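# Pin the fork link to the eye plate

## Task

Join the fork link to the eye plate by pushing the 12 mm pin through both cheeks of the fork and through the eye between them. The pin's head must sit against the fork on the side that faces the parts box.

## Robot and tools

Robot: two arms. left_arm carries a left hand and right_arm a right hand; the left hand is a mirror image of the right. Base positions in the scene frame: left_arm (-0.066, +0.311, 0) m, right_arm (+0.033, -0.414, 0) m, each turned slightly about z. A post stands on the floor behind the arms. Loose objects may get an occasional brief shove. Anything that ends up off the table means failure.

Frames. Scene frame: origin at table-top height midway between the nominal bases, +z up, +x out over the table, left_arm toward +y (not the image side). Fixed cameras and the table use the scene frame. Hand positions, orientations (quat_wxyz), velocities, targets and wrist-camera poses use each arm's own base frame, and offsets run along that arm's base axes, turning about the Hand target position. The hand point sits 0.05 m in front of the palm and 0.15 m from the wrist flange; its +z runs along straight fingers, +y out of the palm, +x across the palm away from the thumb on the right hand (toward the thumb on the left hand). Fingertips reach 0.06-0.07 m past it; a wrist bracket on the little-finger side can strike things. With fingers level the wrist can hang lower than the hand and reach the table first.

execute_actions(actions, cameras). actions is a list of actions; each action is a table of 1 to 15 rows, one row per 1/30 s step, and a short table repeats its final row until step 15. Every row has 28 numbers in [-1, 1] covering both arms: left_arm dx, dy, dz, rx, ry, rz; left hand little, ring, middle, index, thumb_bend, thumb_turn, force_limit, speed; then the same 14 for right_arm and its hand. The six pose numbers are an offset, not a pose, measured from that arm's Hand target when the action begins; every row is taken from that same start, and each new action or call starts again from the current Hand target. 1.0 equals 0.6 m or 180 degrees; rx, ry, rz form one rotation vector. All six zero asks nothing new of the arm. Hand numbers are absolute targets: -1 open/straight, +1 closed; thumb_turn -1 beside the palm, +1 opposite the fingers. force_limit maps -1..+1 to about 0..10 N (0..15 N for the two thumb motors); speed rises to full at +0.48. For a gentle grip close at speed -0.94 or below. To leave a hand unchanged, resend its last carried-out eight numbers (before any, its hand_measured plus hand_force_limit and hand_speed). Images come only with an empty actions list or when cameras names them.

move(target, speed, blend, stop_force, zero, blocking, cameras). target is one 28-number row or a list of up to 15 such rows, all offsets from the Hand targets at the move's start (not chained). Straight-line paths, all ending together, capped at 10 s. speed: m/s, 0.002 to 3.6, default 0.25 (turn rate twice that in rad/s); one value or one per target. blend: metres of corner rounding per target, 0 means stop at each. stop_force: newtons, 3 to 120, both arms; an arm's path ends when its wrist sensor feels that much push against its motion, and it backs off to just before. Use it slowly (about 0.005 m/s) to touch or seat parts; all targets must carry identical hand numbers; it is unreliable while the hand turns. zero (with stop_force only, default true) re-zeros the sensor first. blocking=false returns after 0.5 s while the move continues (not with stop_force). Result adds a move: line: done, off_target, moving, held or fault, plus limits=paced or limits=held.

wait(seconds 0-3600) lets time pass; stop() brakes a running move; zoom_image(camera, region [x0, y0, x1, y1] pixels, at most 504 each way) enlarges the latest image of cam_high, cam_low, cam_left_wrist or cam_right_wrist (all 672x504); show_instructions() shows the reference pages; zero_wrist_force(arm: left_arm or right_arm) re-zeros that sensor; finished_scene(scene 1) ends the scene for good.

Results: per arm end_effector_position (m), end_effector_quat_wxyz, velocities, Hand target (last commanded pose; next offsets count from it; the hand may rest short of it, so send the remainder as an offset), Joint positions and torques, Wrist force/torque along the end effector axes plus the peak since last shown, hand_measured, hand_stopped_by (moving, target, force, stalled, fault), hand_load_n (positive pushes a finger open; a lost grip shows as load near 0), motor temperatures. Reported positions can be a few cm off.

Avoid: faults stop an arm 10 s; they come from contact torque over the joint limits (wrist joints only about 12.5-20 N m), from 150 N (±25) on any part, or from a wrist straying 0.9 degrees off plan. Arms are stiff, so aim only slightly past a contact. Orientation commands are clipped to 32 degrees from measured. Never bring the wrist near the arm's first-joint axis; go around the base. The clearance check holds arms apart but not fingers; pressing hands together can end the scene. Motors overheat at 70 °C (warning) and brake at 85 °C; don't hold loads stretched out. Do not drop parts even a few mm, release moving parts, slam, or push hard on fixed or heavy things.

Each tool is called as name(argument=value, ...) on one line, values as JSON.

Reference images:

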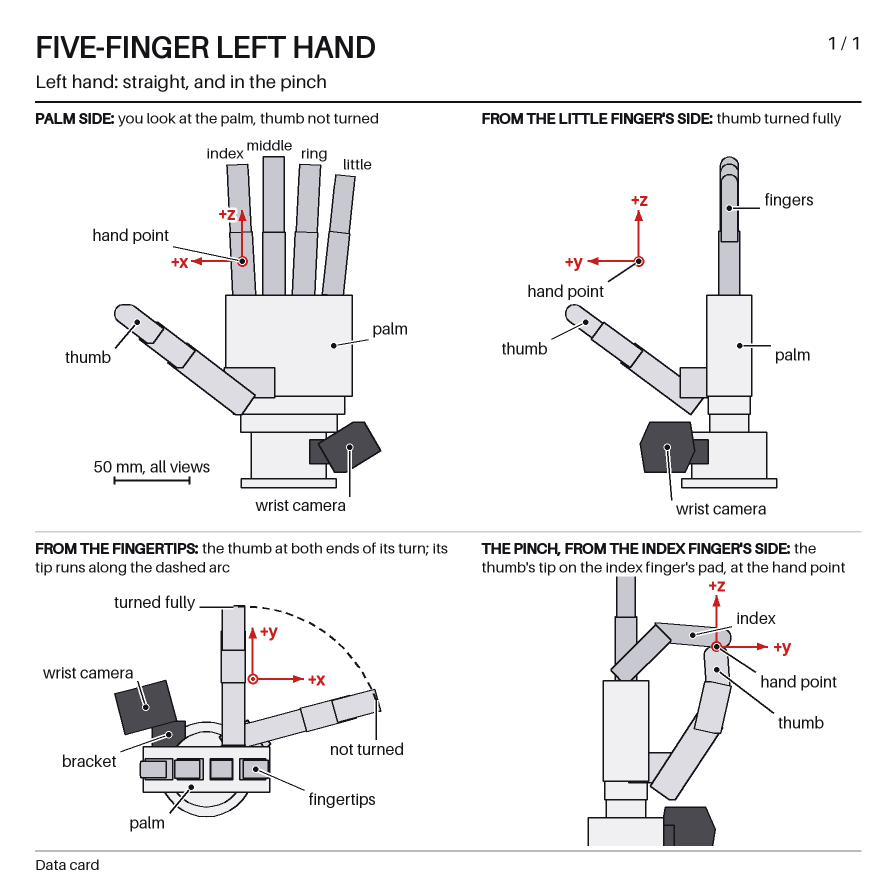

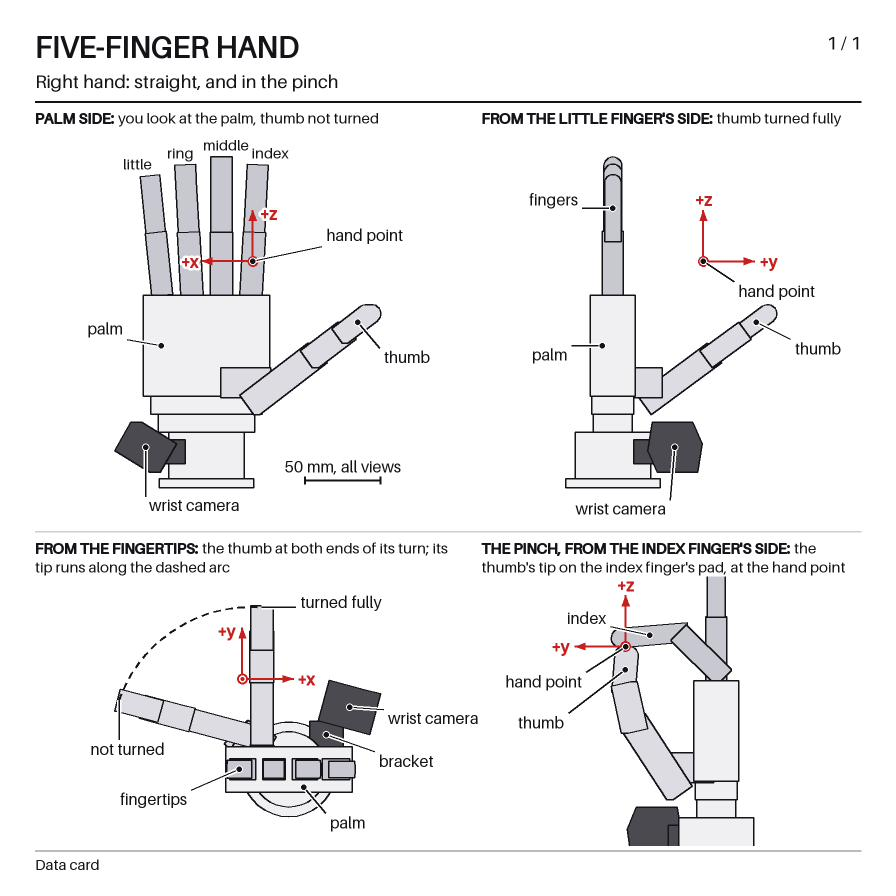

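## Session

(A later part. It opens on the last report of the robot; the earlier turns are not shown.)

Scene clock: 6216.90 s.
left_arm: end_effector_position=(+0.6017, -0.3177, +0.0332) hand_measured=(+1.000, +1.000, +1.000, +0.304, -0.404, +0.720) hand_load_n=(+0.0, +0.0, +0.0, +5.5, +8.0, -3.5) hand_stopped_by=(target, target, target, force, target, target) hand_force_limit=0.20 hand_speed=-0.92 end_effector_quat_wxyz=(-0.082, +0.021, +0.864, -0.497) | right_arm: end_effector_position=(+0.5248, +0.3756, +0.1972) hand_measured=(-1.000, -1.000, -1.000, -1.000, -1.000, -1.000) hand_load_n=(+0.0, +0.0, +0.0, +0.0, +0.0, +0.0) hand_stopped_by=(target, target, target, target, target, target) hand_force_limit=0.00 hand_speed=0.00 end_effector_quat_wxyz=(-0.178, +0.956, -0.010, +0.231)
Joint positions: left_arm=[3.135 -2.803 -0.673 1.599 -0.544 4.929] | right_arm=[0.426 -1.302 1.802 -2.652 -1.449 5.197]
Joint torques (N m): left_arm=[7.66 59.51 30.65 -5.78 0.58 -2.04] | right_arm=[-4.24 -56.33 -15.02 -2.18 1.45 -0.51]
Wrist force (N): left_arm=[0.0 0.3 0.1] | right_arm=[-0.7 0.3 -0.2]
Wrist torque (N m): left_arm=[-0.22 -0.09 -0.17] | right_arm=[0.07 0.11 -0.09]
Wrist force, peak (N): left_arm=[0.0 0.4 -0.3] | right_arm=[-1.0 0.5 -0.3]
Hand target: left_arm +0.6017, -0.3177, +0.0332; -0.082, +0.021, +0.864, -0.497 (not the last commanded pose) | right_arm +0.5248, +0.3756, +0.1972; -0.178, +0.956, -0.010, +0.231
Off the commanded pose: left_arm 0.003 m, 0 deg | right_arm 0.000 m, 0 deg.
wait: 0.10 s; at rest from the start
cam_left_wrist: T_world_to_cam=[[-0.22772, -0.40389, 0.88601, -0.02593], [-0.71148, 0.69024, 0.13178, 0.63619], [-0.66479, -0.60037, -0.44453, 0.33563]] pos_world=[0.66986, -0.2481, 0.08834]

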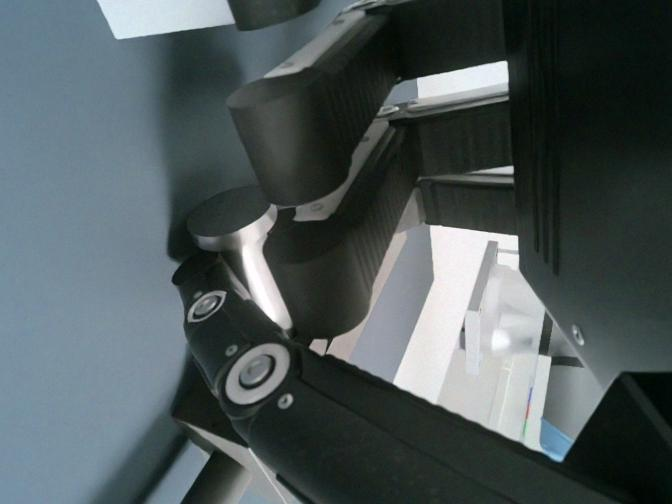

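wait(seconds=0.1, cameras=["cam_right_wrist"])

zoom_image(camera="cam_right_wrist", region=[288, 280, 320, 308])

zoom_image(camera="cam_right_wrist", region=[282, 254, 306, 284])

zoom_image(camera="cam_right_wrist", region=[300, 244, 332, 272])

Scene clock: 6241.47 s.
left_arm: end_effector_position=(+0.6017, -0.3177, +0.0332) hand_measured=(+1.000, +1.000, +1.000, +0.304, -0.404, +0.720) hand_load_n=(+0.0, +0.0, +0.0, +5.5, +8.0, -3.5) hand_stopped_by=(target, target, target, force, target, target) hand_force_limit=0.20 hand_speed=-0.92 end_effector_quat_wxyz=(-0.082, +0.021, +0.864, -0.497) | right_arm: end_effector_position=(+0.5248, +0.3756, +0.1972) hand_measured=(-1.000, -1.000, -1.000, -1.000, -1.000, -1.000) hand_load_n=(+0.0, +0.0, +0.0, +0.0, +0.0, +0.0) hand_stopped_by=(target, target, target, target, target, target) hand_force_limit=0.00 hand_speed=0.00 end_effector_quat_wxyz=(-0.178, +0.956, -0.010, +0.231)
Joint positions: left_arm=[3.135 -2.803 -0.673 1.599 -0.544 4.929] | right_arm=[0.426 -1.302 1.802 -2.652 -1.449 5.197]
Joint torques (N m): left_arm=[7.62 58.71 29.86 -5.35 0.47 -2.53] | right_arm=[-4.45 -55.87 -15.35 -2.39 1.36 -0.44]
Wrist force (N): left_arm=[0.2 0.4 -0.1] | right_arm=[-0.8 0.3 0.0]
Wrist torque (N m): left_arm=[-0.19 -0.12 -0.16] | right_arm=[0.05 0.12 -0.10]
Wrist force, peak (N): left_arm=[0.1 0.5 -0.1] | right_arm=[-0.8 0.6 -0.3]
Hand target: left_arm +0.6017, -0.3177, +0.0332; -0.082, +0.021, +0.864, -0.497 (not the last commanded pose) | right_arm +0.5248, +0.3756, +0.1972; -0.178, +0.956, -0.010, +0.231
Off the commanded pose: left_arm 0.003 m, 0 deg | right_arm 0.000 m, 0 deg.
wait: 0.10 s; at rest from the start
cam_right_wrist: T_world_to_cam=[[0.24267, -0.93728, -0.25024, 0.2754], [-0.96818, -0.25027, -0.0015, 0.60574], [-0.06122, 0.24264, -0.96818, 0.24239]] pos_world=[0.53447, 0.35091, 0.3045]

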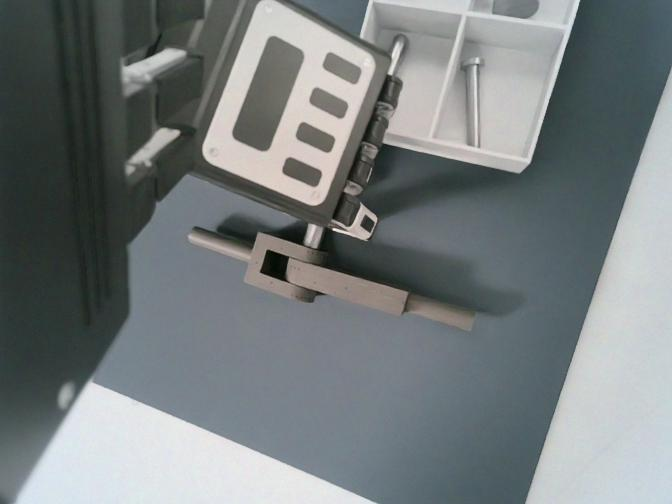

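Scaled by 15.750 from the camera's image (finer frame: 960x720).

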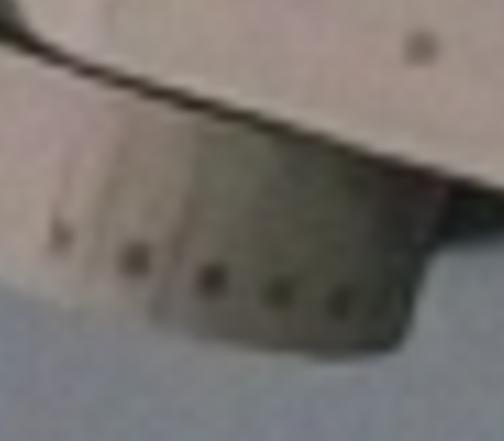

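Scaled by 16.800 from the camera's image (finer frame: 960x720).

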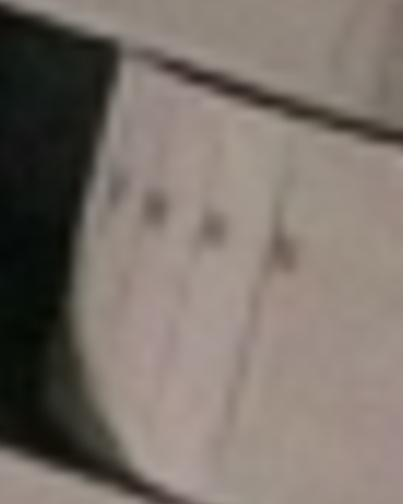

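Scaled by 15.750 from the camera's image (finer frame: 960x720).

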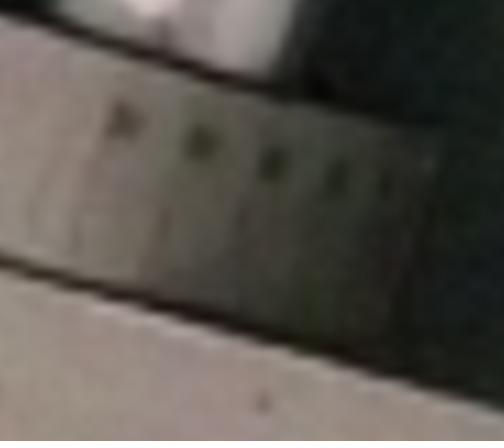

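move(target=[[0.0012,0,0,0,0,0,1,1,1,0.5,-0.4,0.72,0.2,-0.92,0,0,0,0,0,0,-1,-1,-1,-1,-1,-1,0,0],[0.0012,-0.002,0,0,0,0,1,1,1,0.5,-0.4,0.72,0.2,-0.92,0,0,0,0,0,0,-1,-1,-1,-1,-1,-1,0,0]], speed=0.005)

move(target=[-0.006,0,0,0,0,0,1,1,1,0.5,-0.4,0.72,0.2,-0.92,0,0,0,0,0,0,-1,-1,-1,-1,-1,-1,0,0], speed=0.004, stop_force=3.5, cameras=["cam_right_wrist"])

zoom_image(camera="cam_right_wrist", region=[280, 235, 336, 305])

Scene clock: 6282.40 s.
left_arm: end_effector_position=(+0.6025, -0.3189, +0.0332) hand_measured=(+1.000, +1.000, +1.000, +0.304, -0.404, +0.720) hand_load_n=(+0.5, +0.0, +0.0, +5.0, +8.5, -2.5) hand_stopped_by=(target, target, target, force, target, target) hand_force_limit=0.20 hand_speed=-0.92 end_effector_quat_wxyz=(-0.082, +0.021, +0.864, -0.497) | right_arm: end_effector_position=(+0.5248, +0.3756, +0.1972) hand_measured=(-1.000, -1.000, -1.000, -1.000, -1.000, -1.000) hand_load_n=(+0.0, +0.0, +0.0, +0.0, +0.0, +0.0) hand_stopped_by=(target, target, target, target, target, target) hand_force_limit=0.00 hand_speed=0.00 end_effector_quat_wxyz=(-0.178, +0.956, -0.010, +0.231)
Joint positions: left_arm=[3.133 -2.807 -0.665 1.597 -0.544 4.925] | right_arm=[0.426 -1.302 1.802 -2.652 -1.449 5.197]
Joint torques (N m): left_arm=[-14.47 62.62 26.7 -0.86 4.45 -1.29] | right_arm=[-3.43 -56.24 -14.85 -2.31 1.35 -0.44]
Wrist force (N): left_arm=[1.9 1.0 -0.2] | right_arm=[-1.0 0.1 -0.1]
Wrist torque (N m): left_arm=[-0.16 -0.16 -0.16] | right_arm=[0.03 0.15 -0.12]
Wrist force, peak (N): left_arm=[2.2 1.2 0.3] | right_arm=[-1.0 0.5 -0.3]
Hand target: left_arm +0.6025, -0.3189, +0.0332; -0.082, +0.021, +0.864, -0.497 | right_arm +0.5248, +0.3756, +0.1972; -0.178, +0.956, -0.010, +0.231
Off the commanded pose: left_arm 0.000 m, 0 deg | right_arm 0.000 m, 0 deg.
move: done

Scene clock: 6283.17 s.
left_arm: end_effector_position=(+0.6023, -0.3189, +0.0331) hand_measured=(+1.000, +1.000, +1.000, +0.304, -0.404, +0.720) hand_load_n=(+0.0, +0.0, +0.0, +5.0, +8.0, -3.0) hand_stopped_by=(target, target, target, force, target, target) hand_force_limit=0.20 hand_speed=-0.92 end_effector_quat_wxyz=(-0.082, +0.021, +0.864, -0.497) | right_arm: end_effector_position=(+0.5248, +0.3756, +0.1972) hand_measured=(-1.000, -1.000, -1.000, -1.000, -1.000, -1.000) hand_load_n=(+0.0, +0.0, +0.0, +0.0, +0.0, +0.0) hand_stopped_by=(target, target, target, target, target, target) hand_force_limit=0.00 hand_speed=0.00 end_effector_quat_wxyz=(-0.178, +0.956, -0.010, +0.231)
Joint positions: left_arm=[3.133 -2.806 -0.667 1.598 -0.544 4.925] | right_arm=[0.426 -1.302 1.802 -2.652 -1.449 5.197]
Joint torques (N m): left_arm=[-15.1 58.03 30.49 -6.16 2.95 0.45] | right_arm=[-4.12 -56.06 -14.59 -2.33 1.25 -0.43]
Wrist force (N): left_arm=[-0.4 0.1 -0.7] | right_arm=[-0.7 0.3 -0.2]
Wrist torque (N m): left_arm=[-0.22 -0.08 -0.16] | right_arm=[0.07 0.10 -0.10]
Wrist force, peak (N): left_arm=[-3.5 -0.9 -1.4] | right_arm=[-0.9 0.4 -0.2]
Hand target: left_arm +0.6023, -0.3189, +0.0331; -0.082, +0.021, +0.864, -0.497 (not the last commanded pose) | right_arm +0.5248, +0.3756, +0.1972; -0.178, +0.956, -0.010, +0.231
Off the commanded pose: left_arm 0.003 m, 0 deg | right_arm 0.000 m, 0 deg.
move: contact (left_arm)
cam_right_wrist: T_world_to_cam=[[0.24267, -0.93728, -0.25024, 0.2754], [-0.96818, -0.25027, -0.0015, 0.60574], [-0.06122, 0.24264, -0.96818, 0.24239]] pos_world=[0.53447, 0.35091, 0.3045]

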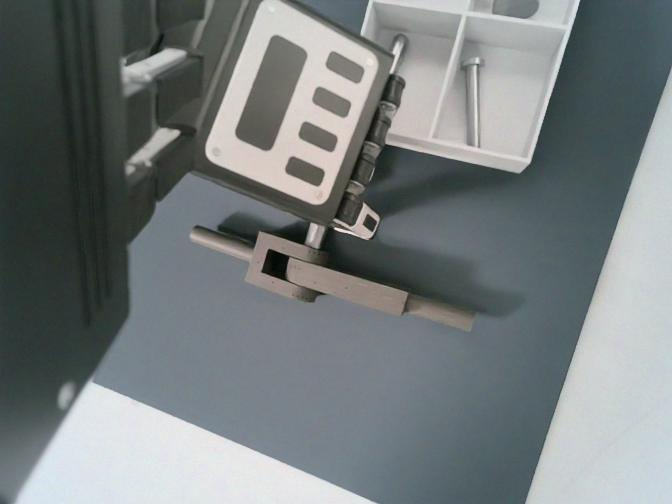

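Scaled by 7.200 from the camera's image (finer frame: 960x720).

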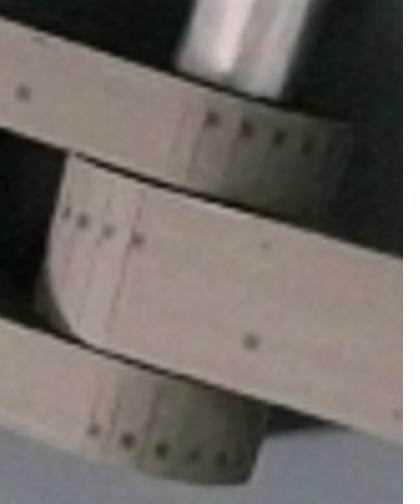

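zoom_image(camera="cam_right_wrist", region=[240, 215, 340, 310])

zoom_image(camera="cam_right_wrist", region=[296, 216, 340, 260])

Scaled by 5.040 from the camera's image (finer frame: 960x720).

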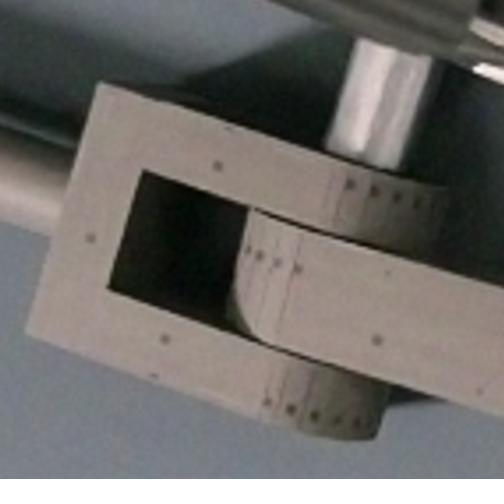

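Scaled by 11.455 from the camera's image (finer frame: 960x720).

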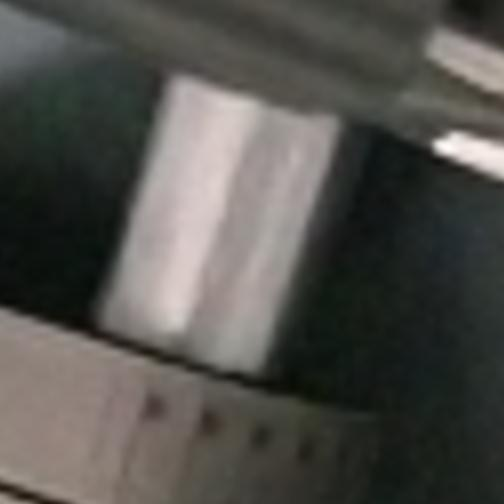

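move(target=[-0.005,0,0,0,0,0,1,1,1,0.5,-0.4,0.72,0.2,-0.92,0,0,0,0,0,0,-1,-1,-1,-1,-1,-1,0,0], speed=0.004, stop_force=6, cameras=["cam_right_wrist"])

zoom_image(camera="cam_right_wrist", region=[240, 215, 340, 310])

Scene clock: 6325.57 s.
left_arm: end_effector_position=(+0.5993, -0.3189, +0.0331) hand_measured=(+1.000, +1.000, +1.000, +0.304, -0.404, +0.720) hand_load_n=(+0.0, +0.0, +0.0, +5.0, +8.0, -3.0) hand_stopped_by=(target, target, target, force, target, target) hand_force_limit=0.20 hand_speed=-0.92 end_effector_quat_wxyz=(-0.082, +0.021, +0.864, -0.497) | right_arm: end_effector_position=(+0.5248, +0.3756, +0.1972) hand_measured=(-1.000, -1.000, -1.000, -1.000, -1.000, -1.000) hand_load_n=(-0.5, +0.0, +0.0, +0.0, +0.0, +0.0) hand_stopped_by=(target, target, target, target, target, target) hand_force_limit=0.00 hand_speed=0.00 end_effector_quat_wxyz=(-0.178, +0.956, -0.010, +0.231)
Joint positions: left_arm=[3.133 -2.795 -0.689 1.61 -0.544 4.925] | right_arm=[0.426 -1.302 1.802 -2.652 -1.449 5.197]
Joint torques (N m): left_arm=[-17.12 57.37 29.7 -6.45 0.9 -2.67] | right_arm=[-4.14 -56.27 -15.13 -2.36 1.25 -0.37]
Wrist force (N): left_arm=[-3.8 -0.6 0.5] | right_arm=[-0.5 0.3 -0.1]
Wrist torque (N m): left_arm=[-0.24 0.01 -0.19] | right_arm=[0.06 0.07 -0.09]
Wrist force, peak (N): left_arm=[-6.3 -2.1 -0.3] | right_arm=[-1.1 0.3 -0.6]
Hand target: left_arm +0.5993, -0.3189, +0.0331; -0.082, +0.021, +0.864, -0.497 | right_arm +0.5248, +0.3756, +0.1972; -0.178, +0.956, -0.010, +0.231
Off the commanded pose: left_arm 0.000 m, 0 deg | right_arm 0.000 m, 0 deg.
move: done
cam_right_wrist: T_world_to_cam=[[0.24267, -0.93728, -0.25024, 0.2754], [-0.96818, -0.25027, -0.0015, 0.60574], [-0.06122, 0.24264, -0.96818, 0.24239]] pos_world=[0.53447, 0.35091, 0.3045]

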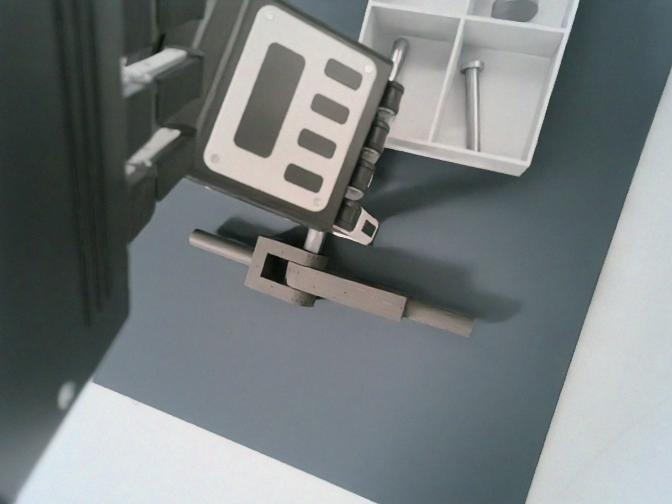

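Scaled by 5.040 from the camera's image (finer frame: 960x720).

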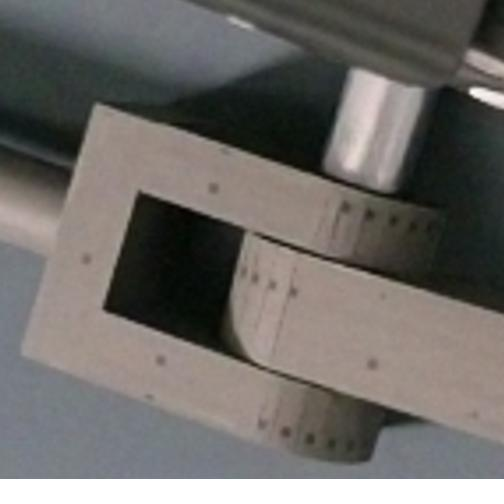

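move(target=[[0.001,0,0,0,0,0,1,1,1,0.5,-0.4,0.72,0.2,-0.92,-0.12,-0.12,0,0.12,-0.002,-0.148,-1,-1,-1,-1,-1,-1,0,0],[0.001,0,0,0,0,0,1,1,1,0.5,-0.4,0.72,0.2,-0.92,-0.1695,-0.1188,-0.1235,0.2474,-0.0041,-0.2957,-1,-1,-1,-1,-1,-1,0,0]], speed=0.1, blend=0.03)

move(target=[0,0,0,0,0,0,1,1,1,0.5,-0.4,0.72,0.2,-0.92,-0.1902,0.1262,-0.0585,0.0422,-0.053,-0.2046,-1,-1,-1,-1,-1,-1,0,0], speed=0.08, cameras=["cam_right_wrist","cam_high"])

Scene clock: 6369.50 s.
left_arm: end_effector_position=(+0.5999, -0.3189, +0.0331) hand_measured=(+1.000, +1.000, +1.000, +0.304, -0.404, +0.720) hand_load_n=(-0.5, +0.0, +0.0, +5.0, +8.0, -2.0) hand_stopped_by=(target, target, target, force, target, target) hand_force_limit=0.20 hand_speed=-0.92 end_effector_quat_wxyz=(-0.082, +0.021, +0.864, -0.497) | right_arm: end_effector_position=(+0.4230, +0.3043, +0.1229) hand_measured=(-1.000, -1.000, -1.000, -1.000, -1.000, -1.000) hand_load_n=(+0.0, +0.0, +0.0, +0.0, +0.0, +0.0) hand_stopped_by=(target, target, target, target, target, target) hand_force_limit=0.00 hand_speed=0.00 end_effector_quat_wxyz=(-0.395, +0.716, -0.509, +0.270)
Joint positions: left_arm=[3.133 -2.798 -0.684 1.608 -0.544 4.925] | right_arm=[0.272 -1.359 2.479 -3.686 -1.503 6.259]
Joint torques (N m): left_arm=[-5.81 59.59 30.42 -5.79 2.33 1.71] | right_arm=[-4.31 -38.22 -27.5 -3.02 1.27 0.77]
Wrist force (N): left_arm=[2.2 0.8 0.4] | right_arm=[-0.4 1.1 -0.2]
Wrist torque (N m): left_arm=[-0.16 -0.17 -0.17] | right_arm=[0.19 0.06 -0.08]
Wrist force, peak (N): left_arm=[-4.1 -1.3 0.2] | right_arm=[-0.4 1.7 -0.3]
Hand target: left_arm +0.5999, -0.3189, +0.0331; -0.082, +0.021, +0.864, -0.497 | right_arm +0.4231, +0.3043, +0.1231; -0.395, +0.715, -0.509, +0.270
Off the commanded pose: left_arm 0.000 m, 0 deg | right_arm 0.000 m, 0 deg.
move: done

Scene clock: 6373.17 s.
left_arm: end_effector_position=(+0.5999, -0.3189, +0.0331) hand_measured=(+1.000, +1.000, +1.000, +0.304, -0.404, +0.720) hand_load_n=(+0.0, +0.5, +0.0, +5.0, +8.5, -2.5) hand_stopped_by=(target, target, target, force, target, target) hand_force_limit=0.20 hand_speed=-0.92 end_effector_quat_wxyz=(-0.082, +0.021, +0.864, -0.497) | right_arm: end_effector_position=(+0.3367, +0.3610, +0.0963) hand_measured=(-1.000, -1.000, -1.000, -1.000, -1.000, -1.000) hand_load_n=(+0.0, +0.0, +0.0, +0.0, +0.0, +0.0) hand_stopped_by=(target, target, target, target, target, target) hand_force_limit=0.00 hand_speed=0.00 end_effector_quat_wxyz=(-0.432, +0.568, -0.487, +0.503)
Joint positions: left_arm=[3.133 -2.798 -0.684 1.608 -0.544 4.925] | right_arm=[0.908 -0.856 2.353 -4.444 -2.468 6.283]
Joint torques (N m): left_arm=[3.15 60.46 28.64 -5.14 1.72 1.98] | right_arm=[5.72 -29.95 -15.59 -4.01 -1.22 0.24]
Wrist force (N): left_arm=[2.1 0.9 0.3] | right_arm=[-0.2 1.0 -0.6]
Wrist torque (N m): left_arm=[-0.14 -0.16 -0.18] | right_arm=[0.22 0.02 -0.10]
Wrist force, peak (N): left_arm=[2.2 1.1 0.4] | right_arm=[-0.7 2.0 -1.9]
Hand target: left_arm +0.5999, -0.3189, +0.0331; -0.082, +0.021, +0.864, -0.497 | right_arm +0.3367, +0.3611, +0.0963; -0.432, +0.568, -0.487, +0.503 (not the last commanded pose)
Off the commanded pose: left_arm 0.000 m, 0 deg | right_arm 0.035 m, 29 deg.
joint sent to its limit (right arm) — joint 6 (wrist 3), upper limit.
move: held (right_arm; a check stopped the path); limits=held
pose unreachable (right arm): on one or more control steps of this call, first in action 0 (counted from 0), this arm could not follow its commanded pose, so it was not sent that pose on those steps. It may still have moved: this result reports where it is.
cause: moving toward the commanded pose would bring two parts of the arm too close to each other (joints 4 (wrist 1) to 6 (wrist 3) lie between them).
cam_right_wrist: T_world_to_cam=[[-0.11163, -0.34921, -0.93037, 0.25453], [-0.54783, 0.80273, -0.23557, -0.07927], [0.82911, 0.48339, -0.28092, -0.31605]] pos_world=[0.24703, 0.3053, 0.12934]
Images, in order (width x height): cam_high 672x504, cam_right_wrist 672x504.

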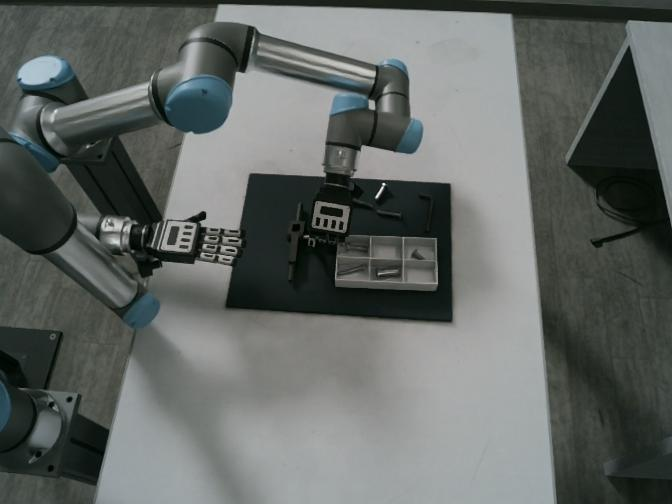

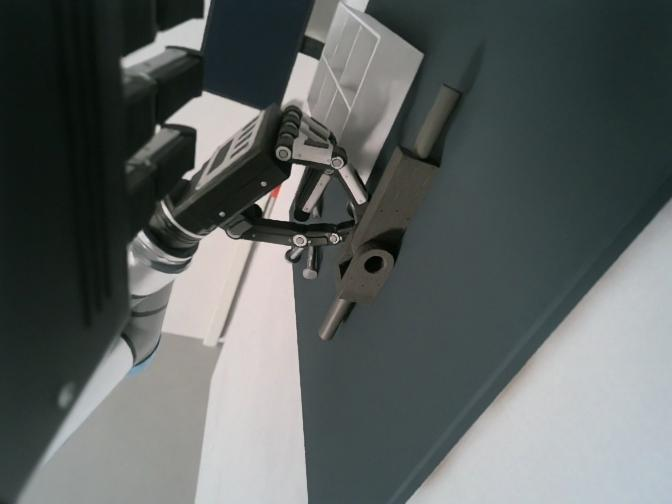

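zoom_image(camera="cam_right_wrist", region=[355, 240, 401, 290])

zoom_image(camera="cam_right_wrist", region=[310, 180, 410, 290])

Scaled by 10.080 from the camera's image (finer frame: 960x720).

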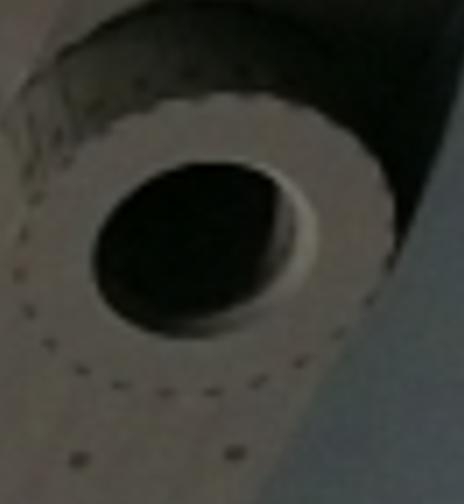

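Scaled by 4.582 from the camera's image (finer frame: 960x720).

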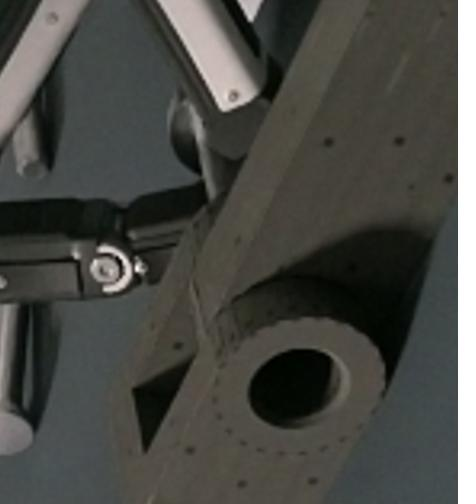

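zoom_image(camera="cam_right_wrist", region=[334, 215, 376, 285])

Scaled by 7.200 from the camera's image (finer frame: 960x720).

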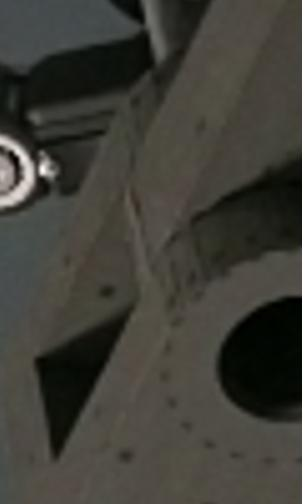

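zoom_image(camera="cam_right_wrist", region=[344, 222, 368, 248])

zoom_image(camera="cam_right_wrist", region=[346, 238, 372, 266])

Scaled by 19.385 from the camera's image (finer frame: 960x720).

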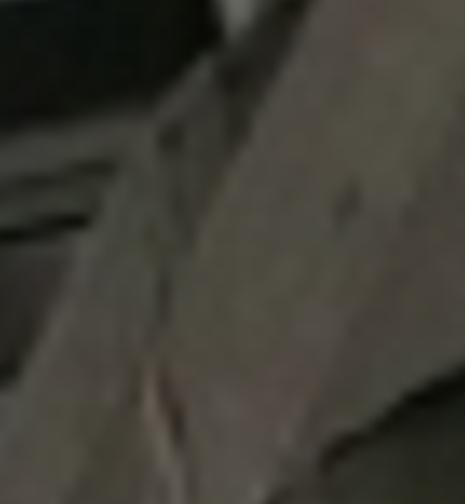

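Scaled by 18.000 from the camera's image (finer frame: 960x720).

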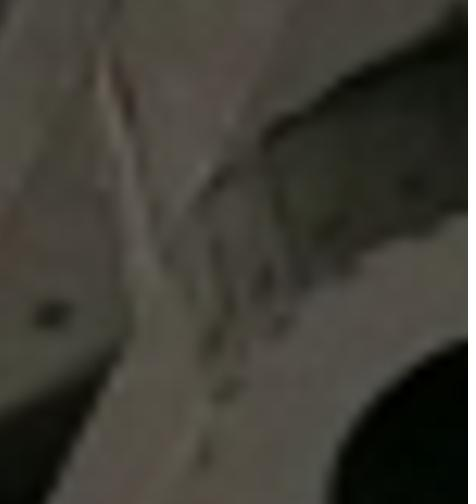

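move(target=[[0,0,0,0,0,0,1,1,1,0.5,-0.4,0.72,0.2,-0.92,0.19,-0.235,0.106,0.007,0.07,0.21,-1,-1,-1,-1,-1,-1,0,0],[0,0,0,0,0,0,1,1,1,0.5,-0.4,0.72,0.2,-0.92,0.4272,-0.1735,-0.002,0.0142,0.139,0.4225,-1,-1,-1,-1,-1,-1,0,0]], speed=0.1, blend=0.04, cameras=["cam_right_wrist"])

zoom_image(camera="cam_right_wrist", region=[280, 210, 380, 330])

Scene clock: 6490.57 s.
left_arm: end_effector_position=(+0.5999, -0.3189, +0.0331) hand_measured=(+1.000, +1.000, +1.000, +0.304, -0.404, +0.720) hand_load_n=(+0.0, +0.5, +0.0, +5.0, +8.5, -2.5) hand_stopped_by=(target, target, target, force, target, target) hand_force_limit=0.20 hand_speed=-0.92 end_effector_quat_wxyz=(-0.082, +0.021, +0.864, -0.497) | right_arm: end_effector_position=(+0.5930, +0.2571, +0.0951) hand_measured=(-1.000, -1.000, -1.000, -1.000, -1.000, -1.000) hand_load_n=(+0.0, +0.0, +0.0, +0.0, +0.0, -0.5) hand_stopped_by=(target, target, target, target, target, target) hand_force_limit=0.00 hand_speed=0.00 end_effector_quat_wxyz=(-0.552, +0.825, -0.123, -0.003)
Joint positions: left_arm=[3.133 -2.798 -0.684 1.608 -0.544 4.925] | right_arm=[-0.148 -1.032 1.837 -2.36 -0.402 4.849]
Joint torques (N m): left_arm=[8.42 62.64 22.92 -4.5 0.25 2.08] | right_arm=[-5.74 -63.67 -15.86 -1.51 0.1 -0.76]
Wrist force (N): left_arm=[2.2 0.7 0.4] | right_arm=[-0.7 1.3 -0.4]
Wrist torque (N m): left_arm=[-0.18 -0.17 -0.17] | right_arm=[0.24 0.09 0.01]
Wrist force, peak (N): left_arm=[2.4 0.7 0.2] | right_arm=[-1.0 1.1 -1.0]
Hand target: left_arm +0.5999, -0.3189, +0.0331; -0.082, +0.021, +0.864, -0.497 | right_arm +0.5930, +0.2570, +0.0951; -0.552, +0.825, -0.123, -0.003
Off the commanded pose: left_arm 0.000 m, 0 deg | right_arm 0.000 m, 0 deg.
move: done
cam_right_wrist: T_world_to_cam=[[-0.00525, -0.3926, -0.9197, 0.1928], [-0.91715, -0.36463, 0.16089, 0.62576], [-0.39852, 0.84434, -0.35815, 0.16384]] pos_world=[0.64022, 0.16553, 0.13532]

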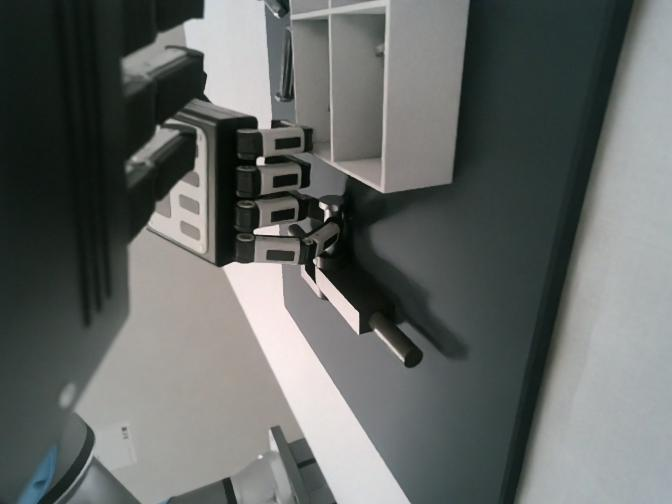

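Scaled by 4.200 from the camera's image (finer frame: 960x720).

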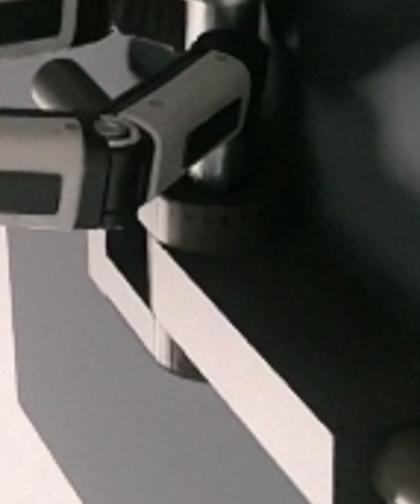

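zoom_image(camera="cam_right_wrist", region=[300, 245, 350, 305])

zoom_image(camera="cam_right_wrist", region=[306, 250, 330, 280])

Scaled by 8.400 from the camera's image (finer frame: 960x720).

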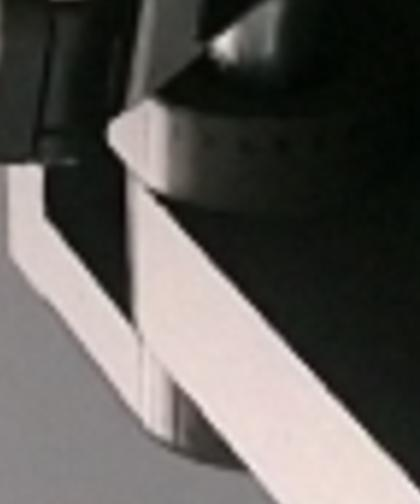

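Scaled by 16.800 from the camera's image (finer frame: 960x720).

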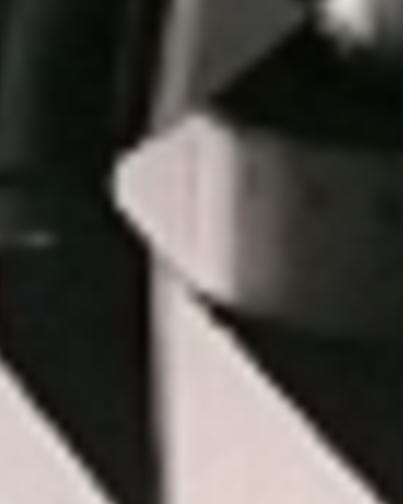

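move(target=[[0.001,0,0,0,0,0,1,1,1,0.5,-0.4,0.72,0.2,-0.92,0,0,0,0,0,0,-1,-1,-1,-1,-1,-1,0,0],[0.001,0.0015,0,0,0,0,1,1,1,0.5,-0.4,0.72,0.2,-0.92,0,0,0,0,0,0,-1,-1,-1,-1,-1,-1,0,0]], speed=0.005)

move(target=[-0.006,0,0,0,0,0,1,1,1,0.5,-0.4,0.72,0.2,-0.92,0,0,0,0,0,0,-1,-1,-1,-1,-1,-1,0,0], speed=0.004, stop_force=3.5)

Scene clock: 6579.03 s.
left_arm: end_effector_position=(+0.6005, -0.3180, +0.0330) hand_measured=(+1.000, +1.000, +1.000, +0.304, -0.404, +0.720) hand_load_n=(+0.0, +0.0, +0.0, +5.0, +8.5, -2.0) hand_stopped_by=(target, target, target, force, target, target) hand_force_limit=0.20 hand_speed=-0.92 end_effector_quat_wxyz=(-0.082, +0.021, +0.864, -0.497) | right_arm: end_effector_position=(+0.5930, +0.2570, +0.0951) hand_measured=(-1.000, -1.000, -1.000, -1.000, -1.000, -1.000) hand_load_n=(+0.0, +0.0, +0.0, +0.0, +0.0, +0.0) hand_stopped_by=(target, target, target, target, target, target) hand_force_limit=0.00 hand_speed=0.00 end_effector_quat_wxyz=(-0.552, +0.825, -0.123, -0.003)
Joint positions: left_arm=[3.134 -2.799 -0.682 1.604 -0.544 4.928] | right_arm=[-0.148 -1.033 1.837 -2.36 -0.402 4.849]
Joint torques (N m): left_arm=[8.44 77.08 15.74 -6.05 -0.33 0.86] | right_arm=[-5.79 -63.74 -28.95 -5.58 0.05 0.9]
Wrist force (N): left_arm=[-2.0 -1.9 1.8] | right_arm=[-0.3 1.2 -0.7]
Wrist torque (N m): left_arm=[-0.32 0.01 -0.18] | right_arm=[0.24 0.04 0.04]
Wrist force, peak (N): left_arm=[-2.2 -2.1 1.8] | right_arm=[-0.7 1.5 -0.3]
Hand target: left_arm +0.6005, -0.3180, +0.0331; -0.082, +0.021, +0.864, -0.497 | right_arm +0.5930, +0.2570, +0.0951; -0.552, +0.825, -0.123, -0.003
Off the commanded pose: left_arm 0.000 m, 0 deg | right_arm 0.000 m, 0 deg.
move: done

Scene clock: 6580.23 s.
left_arm: end_effector_position=(+0.5986, -0.3180, +0.0331) hand_measured=(+1.000, +1.000, +1.000, +0.304, -0.404, +0.720) hand_load_n=(+0.5, +0.0, +0.0, +6.0, +7.5, -2.0) hand_stopped_by=(target, target, target, force, target, target) hand_force_limit=0.20 hand_speed=-0.92 end_effector_quat_wxyz=(-0.082, +0.021, +0.864, -0.497) | right_arm: end_effector_position=(+0.5930, +0.2570, +0.0951) hand_measured=(-1.000, -1.000, -1.000, -1.000, -1.000, -1.000) hand_load_n=(+0.0, +0.0, +0.0, +0.0, +0.0, +0.0) hand_stopped_by=(target, target, target, target, target, target) hand_force_limit=0.00 hand_speed=0.00 end_effector_quat_wxyz=(-0.552, +0.825, -0.123, -0.003)
Joint positions: left_arm=[3.134 -2.792 -0.696 1.612 -0.544 4.928] | right_arm=[-0.148 -1.033 1.837 -2.36 -0.402 4.849]
Joint torques (N m): left_arm=[-2.02 58.12 31.74 -6.37 0.82 -1.91] | right_arm=[-5.36 -63.93 -20.64 -5.82 0.09 0.75]
Wrist force (N): left_arm=[-1.4 -1.9 1.2] | right_arm=[-0.6 1.2 -0.2]
Wrist torque (N m): left_arm=[-0.32 -0.07 -0.30] | right_arm=[0.20 0.06 0.02]
Wrist force, peak (N): left_arm=[-5.7 -2.5 1.3] | right_arm=[-0.7 1.4 -0.3]
Hand target: left_arm +0.5986, -0.3180, +0.0331; -0.082, +0.021, +0.864, -0.497 (not the last commanded pose) | right_arm +0.5930, +0.2570, +0.0951; -0.552, +0.825, -0.123, -0.003
Off the commanded pose: left_arm 0.002 m, 0 deg | right_arm 0.000 m, 0 deg.
move: contact (left_arm)

execute_actions(actions=[])

zoom_image(camera="cam_right_wrist", region=[270, 215, 390, 305])

Scene clock: 6605.07 s.
left_arm: end_effector_position=(+0.5986, -0.3180, +0.0331) hand_measured=(+1.000, +1.000, +1.000, +0.304, -0.404, +0.720) hand_load_n=(+0.0, +0.0, +0.0, +5.5, +8.0, -2.0) hand_stopped_by=(target, target, target, force, target, target) hand_force_limit=0.20 hand_speed=-0.92 end_effector_quat_wxyz=(-0.082, +0.021, +0.864, -0.497) | right_arm: end_effector_position=(+0.5930, +0.2570, +0.0951) hand_measured=(-1.000, -1.000, -1.000, -1.000, -1.000, -1.000) hand_load_n=(+0.0, +0.0, -0.5, +0.0, +0.0, +0.0) hand_stopped_by=(target, target, target, target, target, target) hand_force_limit=0.00 hand_speed=0.00 end_effector_quat_wxyz=(-0.552, +0.825, -0.123, -0.003)
Joint positions: left_arm=[3.134 -2.792 -0.696 1.612 -0.544 4.928] | right_arm=[-0.148 -1.033 1.837 -2.36 -0.402 4.849]
Joint velocities: within noise
Joint torques (N m): left_arm=[-2.91 57.36 31.19 -5.96 1.06 0.17] | right_arm=[-3.12 -63.33 -8.91 -5.85 0.1 0.77]
Motor temperatures (°C): left_arm=[26 30 28 34 28 28] | right_arm=[24 32 29 30 29 31]
Wrist force (N): left_arm=[-1.5 -1.9 1.2] | right_arm=[-0.2 1.1 -0.3]
Wrist torque (N m): left_arm=[-0.32 -0.06 -0.31] | right_arm=[0.20 0.02 0.04]
Wrist force, peak (N): left_arm=[-1.7 -1.9 1.3] | right_arm=[-0.3 1.6 -0.3]
Hand target: left_arm +0.5986, -0.3180, +0.0331; -0.082, +0.021, +0.864, -0.497 (not the last commanded pose) | right_arm +0.5930, +0.2570, +0.0951; -0.552, +0.825, -0.123, -0.003
Off the commanded pose: left_arm 0.002 m, 0 deg | right_arm 0.000 m, 0 deg.
camera_calibration:
cam_left_wrist: T_world_to_cam=[[-0.22758, -0.40397, 0.88601, -0.0268], [-0.71156, 0.69014, 0.13189, 0.63416], [-0.66475, -0.60044, -0.44451, 0.33324]] pos_world=[0.66666, -0.2484, 0.08824]
cam_right_wrist: T_world_to_cam=[[-0.00533, -0.39263, -0.91968, 0.19282], [-0.91715, -0.3646, 0.16097, 0.6257], [-0.39852, 0.84434, -0.35816, 0.16392]] pos_world=[0.64022, 0.16543, 0.13532]

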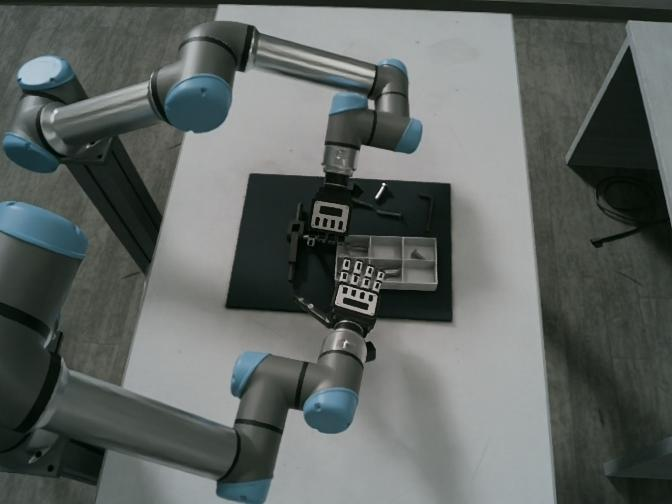

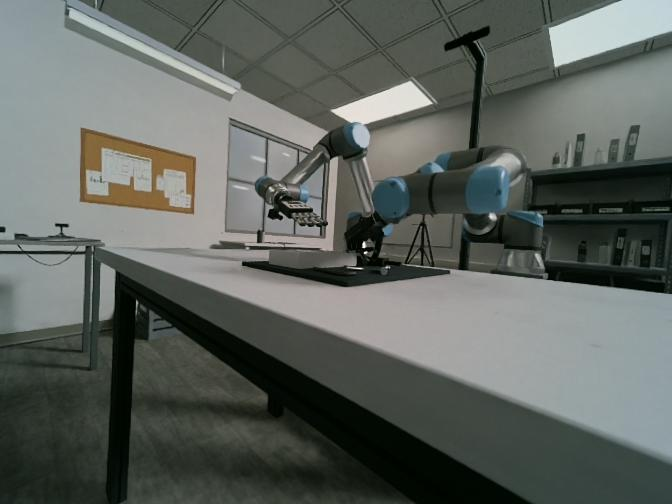

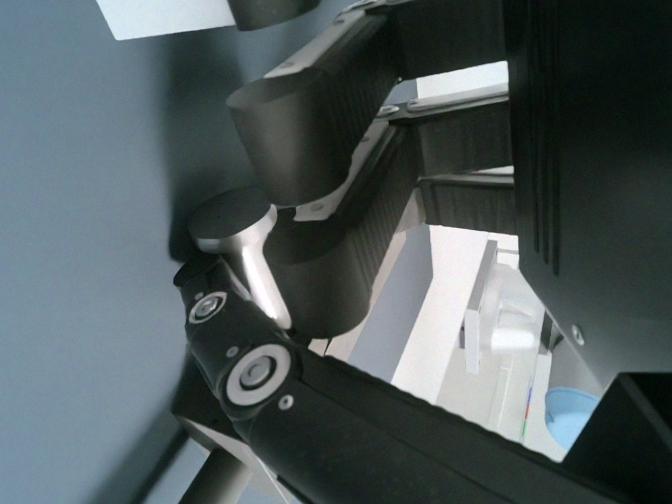

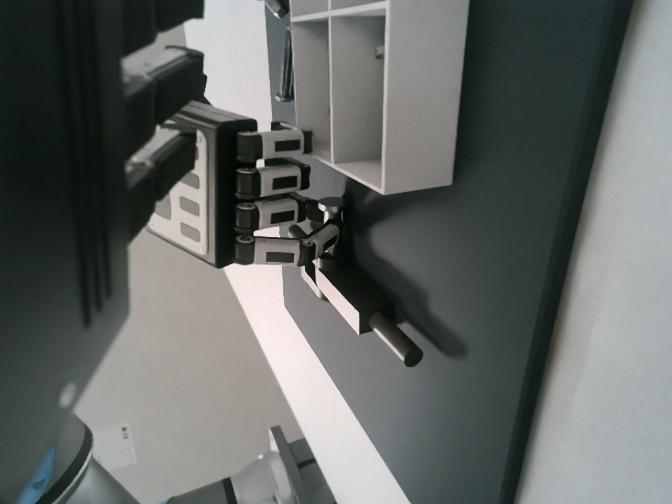

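Scaled by 4.200 from the camera's image (finer frame: 960x720).

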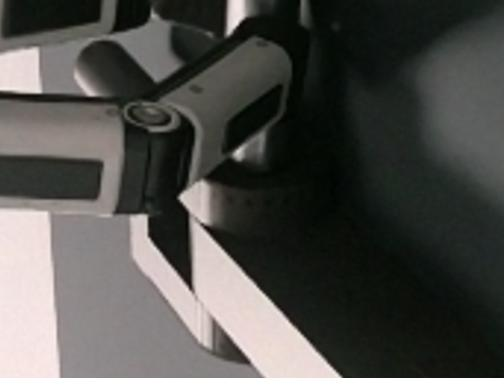

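zoom_image(camera="cam_right_wrist", region=[300, 245, 350, 305])

Scaled by 8.400 from the camera's image (finer frame: 960x720).

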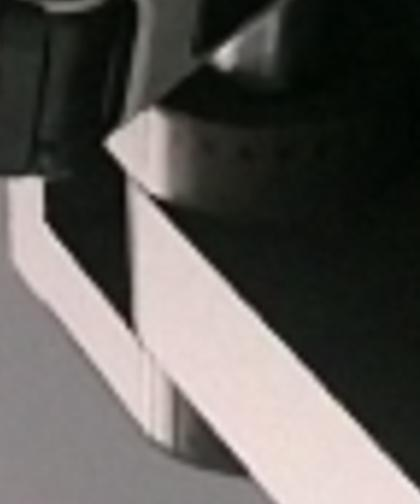

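move(target=[0.002,0.0008,0,0,0,0,1,1,1,0.5,-0.4,0.72,0.2,-0.92,0,0,0,0,0,0,-1,-1,-1,-1,-1,-1,0,0], speed=0.01)

move(target=[-0.006,0,0,0,0,0,1,1,1,0.5,-0.4,0.72,0.2,-0.92,0,0,0,0,0,0,-1,-1,-1,-1,-1,-1,0,0], speed=0.004, stop_force=3.5)

Scene clock: 6621.10 s.
left_arm: end_effector_position=(+0.5998, -0.3175, +0.0330) hand_measured=(+1.000, +1.000, +1.000, +0.304, -0.404, +0.720) hand_load_n=(+0.0, +0.0, +0.0, +6.0, +8.0, -1.5) hand_stopped_by=(target, target, target, force, target, target) hand_force_limit=0.20 hand_speed=-0.92 end_effector_quat_wxyz=(-0.082, +0.021, +0.864, -0.497) | right_arm: end_effector_position=(+0.5930, +0.2570, +0.0951) hand_measured=(-1.000, -1.000, -1.000, -1.000, -1.000, -1.000) hand_load_n=(+0.0, +0.0, +0.0, +0.0, +0.0, +0.0) hand_stopped_by=(target, target, target, target, target, target) hand_force_limit=0.00 hand_speed=0.00 end_effector_quat_wxyz=(-0.552, +0.825, -0.123, -0.003)
Joint positions: left_arm=[3.135 -2.796 -0.688 1.606 -0.544 4.929] | right_arm=[-0.148 -1.033 1.837 -2.36 -0.402 4.849]
Joint torques (N m): left_arm=[12.62 77.17 13.46 -1.05 0.13 0.18] | right_arm=[-1.1 -63.17 -9.08 -5.74 0.06 0.76]
Wrist force (N): left_arm=[0.2 -0.8 1.2] | right_arm=[-0.3 1.0 -0.2]
Wrist torque (N m): left_arm=[-0.26 -0.08 -0.33] | right_arm=[0.17 0.03 0.03]
Wrist force, peak (N): left_arm=[-1.6 -2.0 1.2] | right_arm=[-0.6 1.4 -0.4]
Hand target: left_arm +0.5998, -0.3175, +0.0331; -0.082, +0.021, +0.864, -0.497 | right_arm +0.5930, +0.2570, +0.0951; -0.552, +0.825, -0.123, -0.003
Off the commanded pose: left_arm 0.000 m, 0 deg | right_arm 0.000 m, 0 deg.
move: done

Scene clock: 6622.07 s.
left_arm: end_effector_position=(+0.5988, -0.3175, +0.0331) hand_measured=(+1.000, +1.000, +1.000, +0.304, -0.404, +0.720) hand_load_n=(+0.0, +0.0, +0.0, +5.5, +8.0, -2.0) hand_stopped_by=(target, target, target, force, target, target) hand_force_limit=0.20 hand_speed=-0.92 end_effector_quat_wxyz=(-0.082, +0.021, +0.864, -0.497) | right_arm: end_effector_position=(+0.5930, +0.2570, +0.0951) hand_measured=(-1.000, -1.000, -1.000, -1.000, -1.000, -1.000) hand_load_n=(+0.0, +0.0, +0.0, +0.0, +0.5, -0.5) hand_stopped_by=(target, target, target, target, target, target) hand_force_limit=0.00 hand_speed=0.00 end_effector_quat_wxyz=(-0.552, +0.825, -0.123, -0.003)
Joint positions: left_arm=[3.135 -2.793 -0.695 1.61 -0.544 4.929] | right_arm=[-0.148 -1.033 1.837 -2.36 -0.402 4.849]
Joint torques (N m): left_arm=[12.17 58.16 30.19 -5.82 0 -2] | right_arm=[-0.56 -63.26 -9.16 -5.79 0.12 0.72]
Wrist force (N): left_arm=[0.0 -1.2 1.5] | right_arm=[-0.3 1.3 -0.3]
Wrist torque (N m): left_arm=[-0.28 -0.11 -0.31] | right_arm=[0.22 0.02 0.04]
Wrist force, peak (N): left_arm=[-3.3 -1.9 1.5] | right_arm=[-0.7 1.5 -0.3]
Hand target: left_arm +0.5988, -0.3175, +0.0331; -0.082, +0.021, +0.864, -0.497 (not the last commanded pose) | right_arm +0.5930, +0.2570, +0.0951; -0.552, +0.825, -0.123, -0.003
Off the commanded pose: left_arm 0.003 m, 0 deg | right_arm 0.000 m, 0 deg.
move: contact (left_arm)


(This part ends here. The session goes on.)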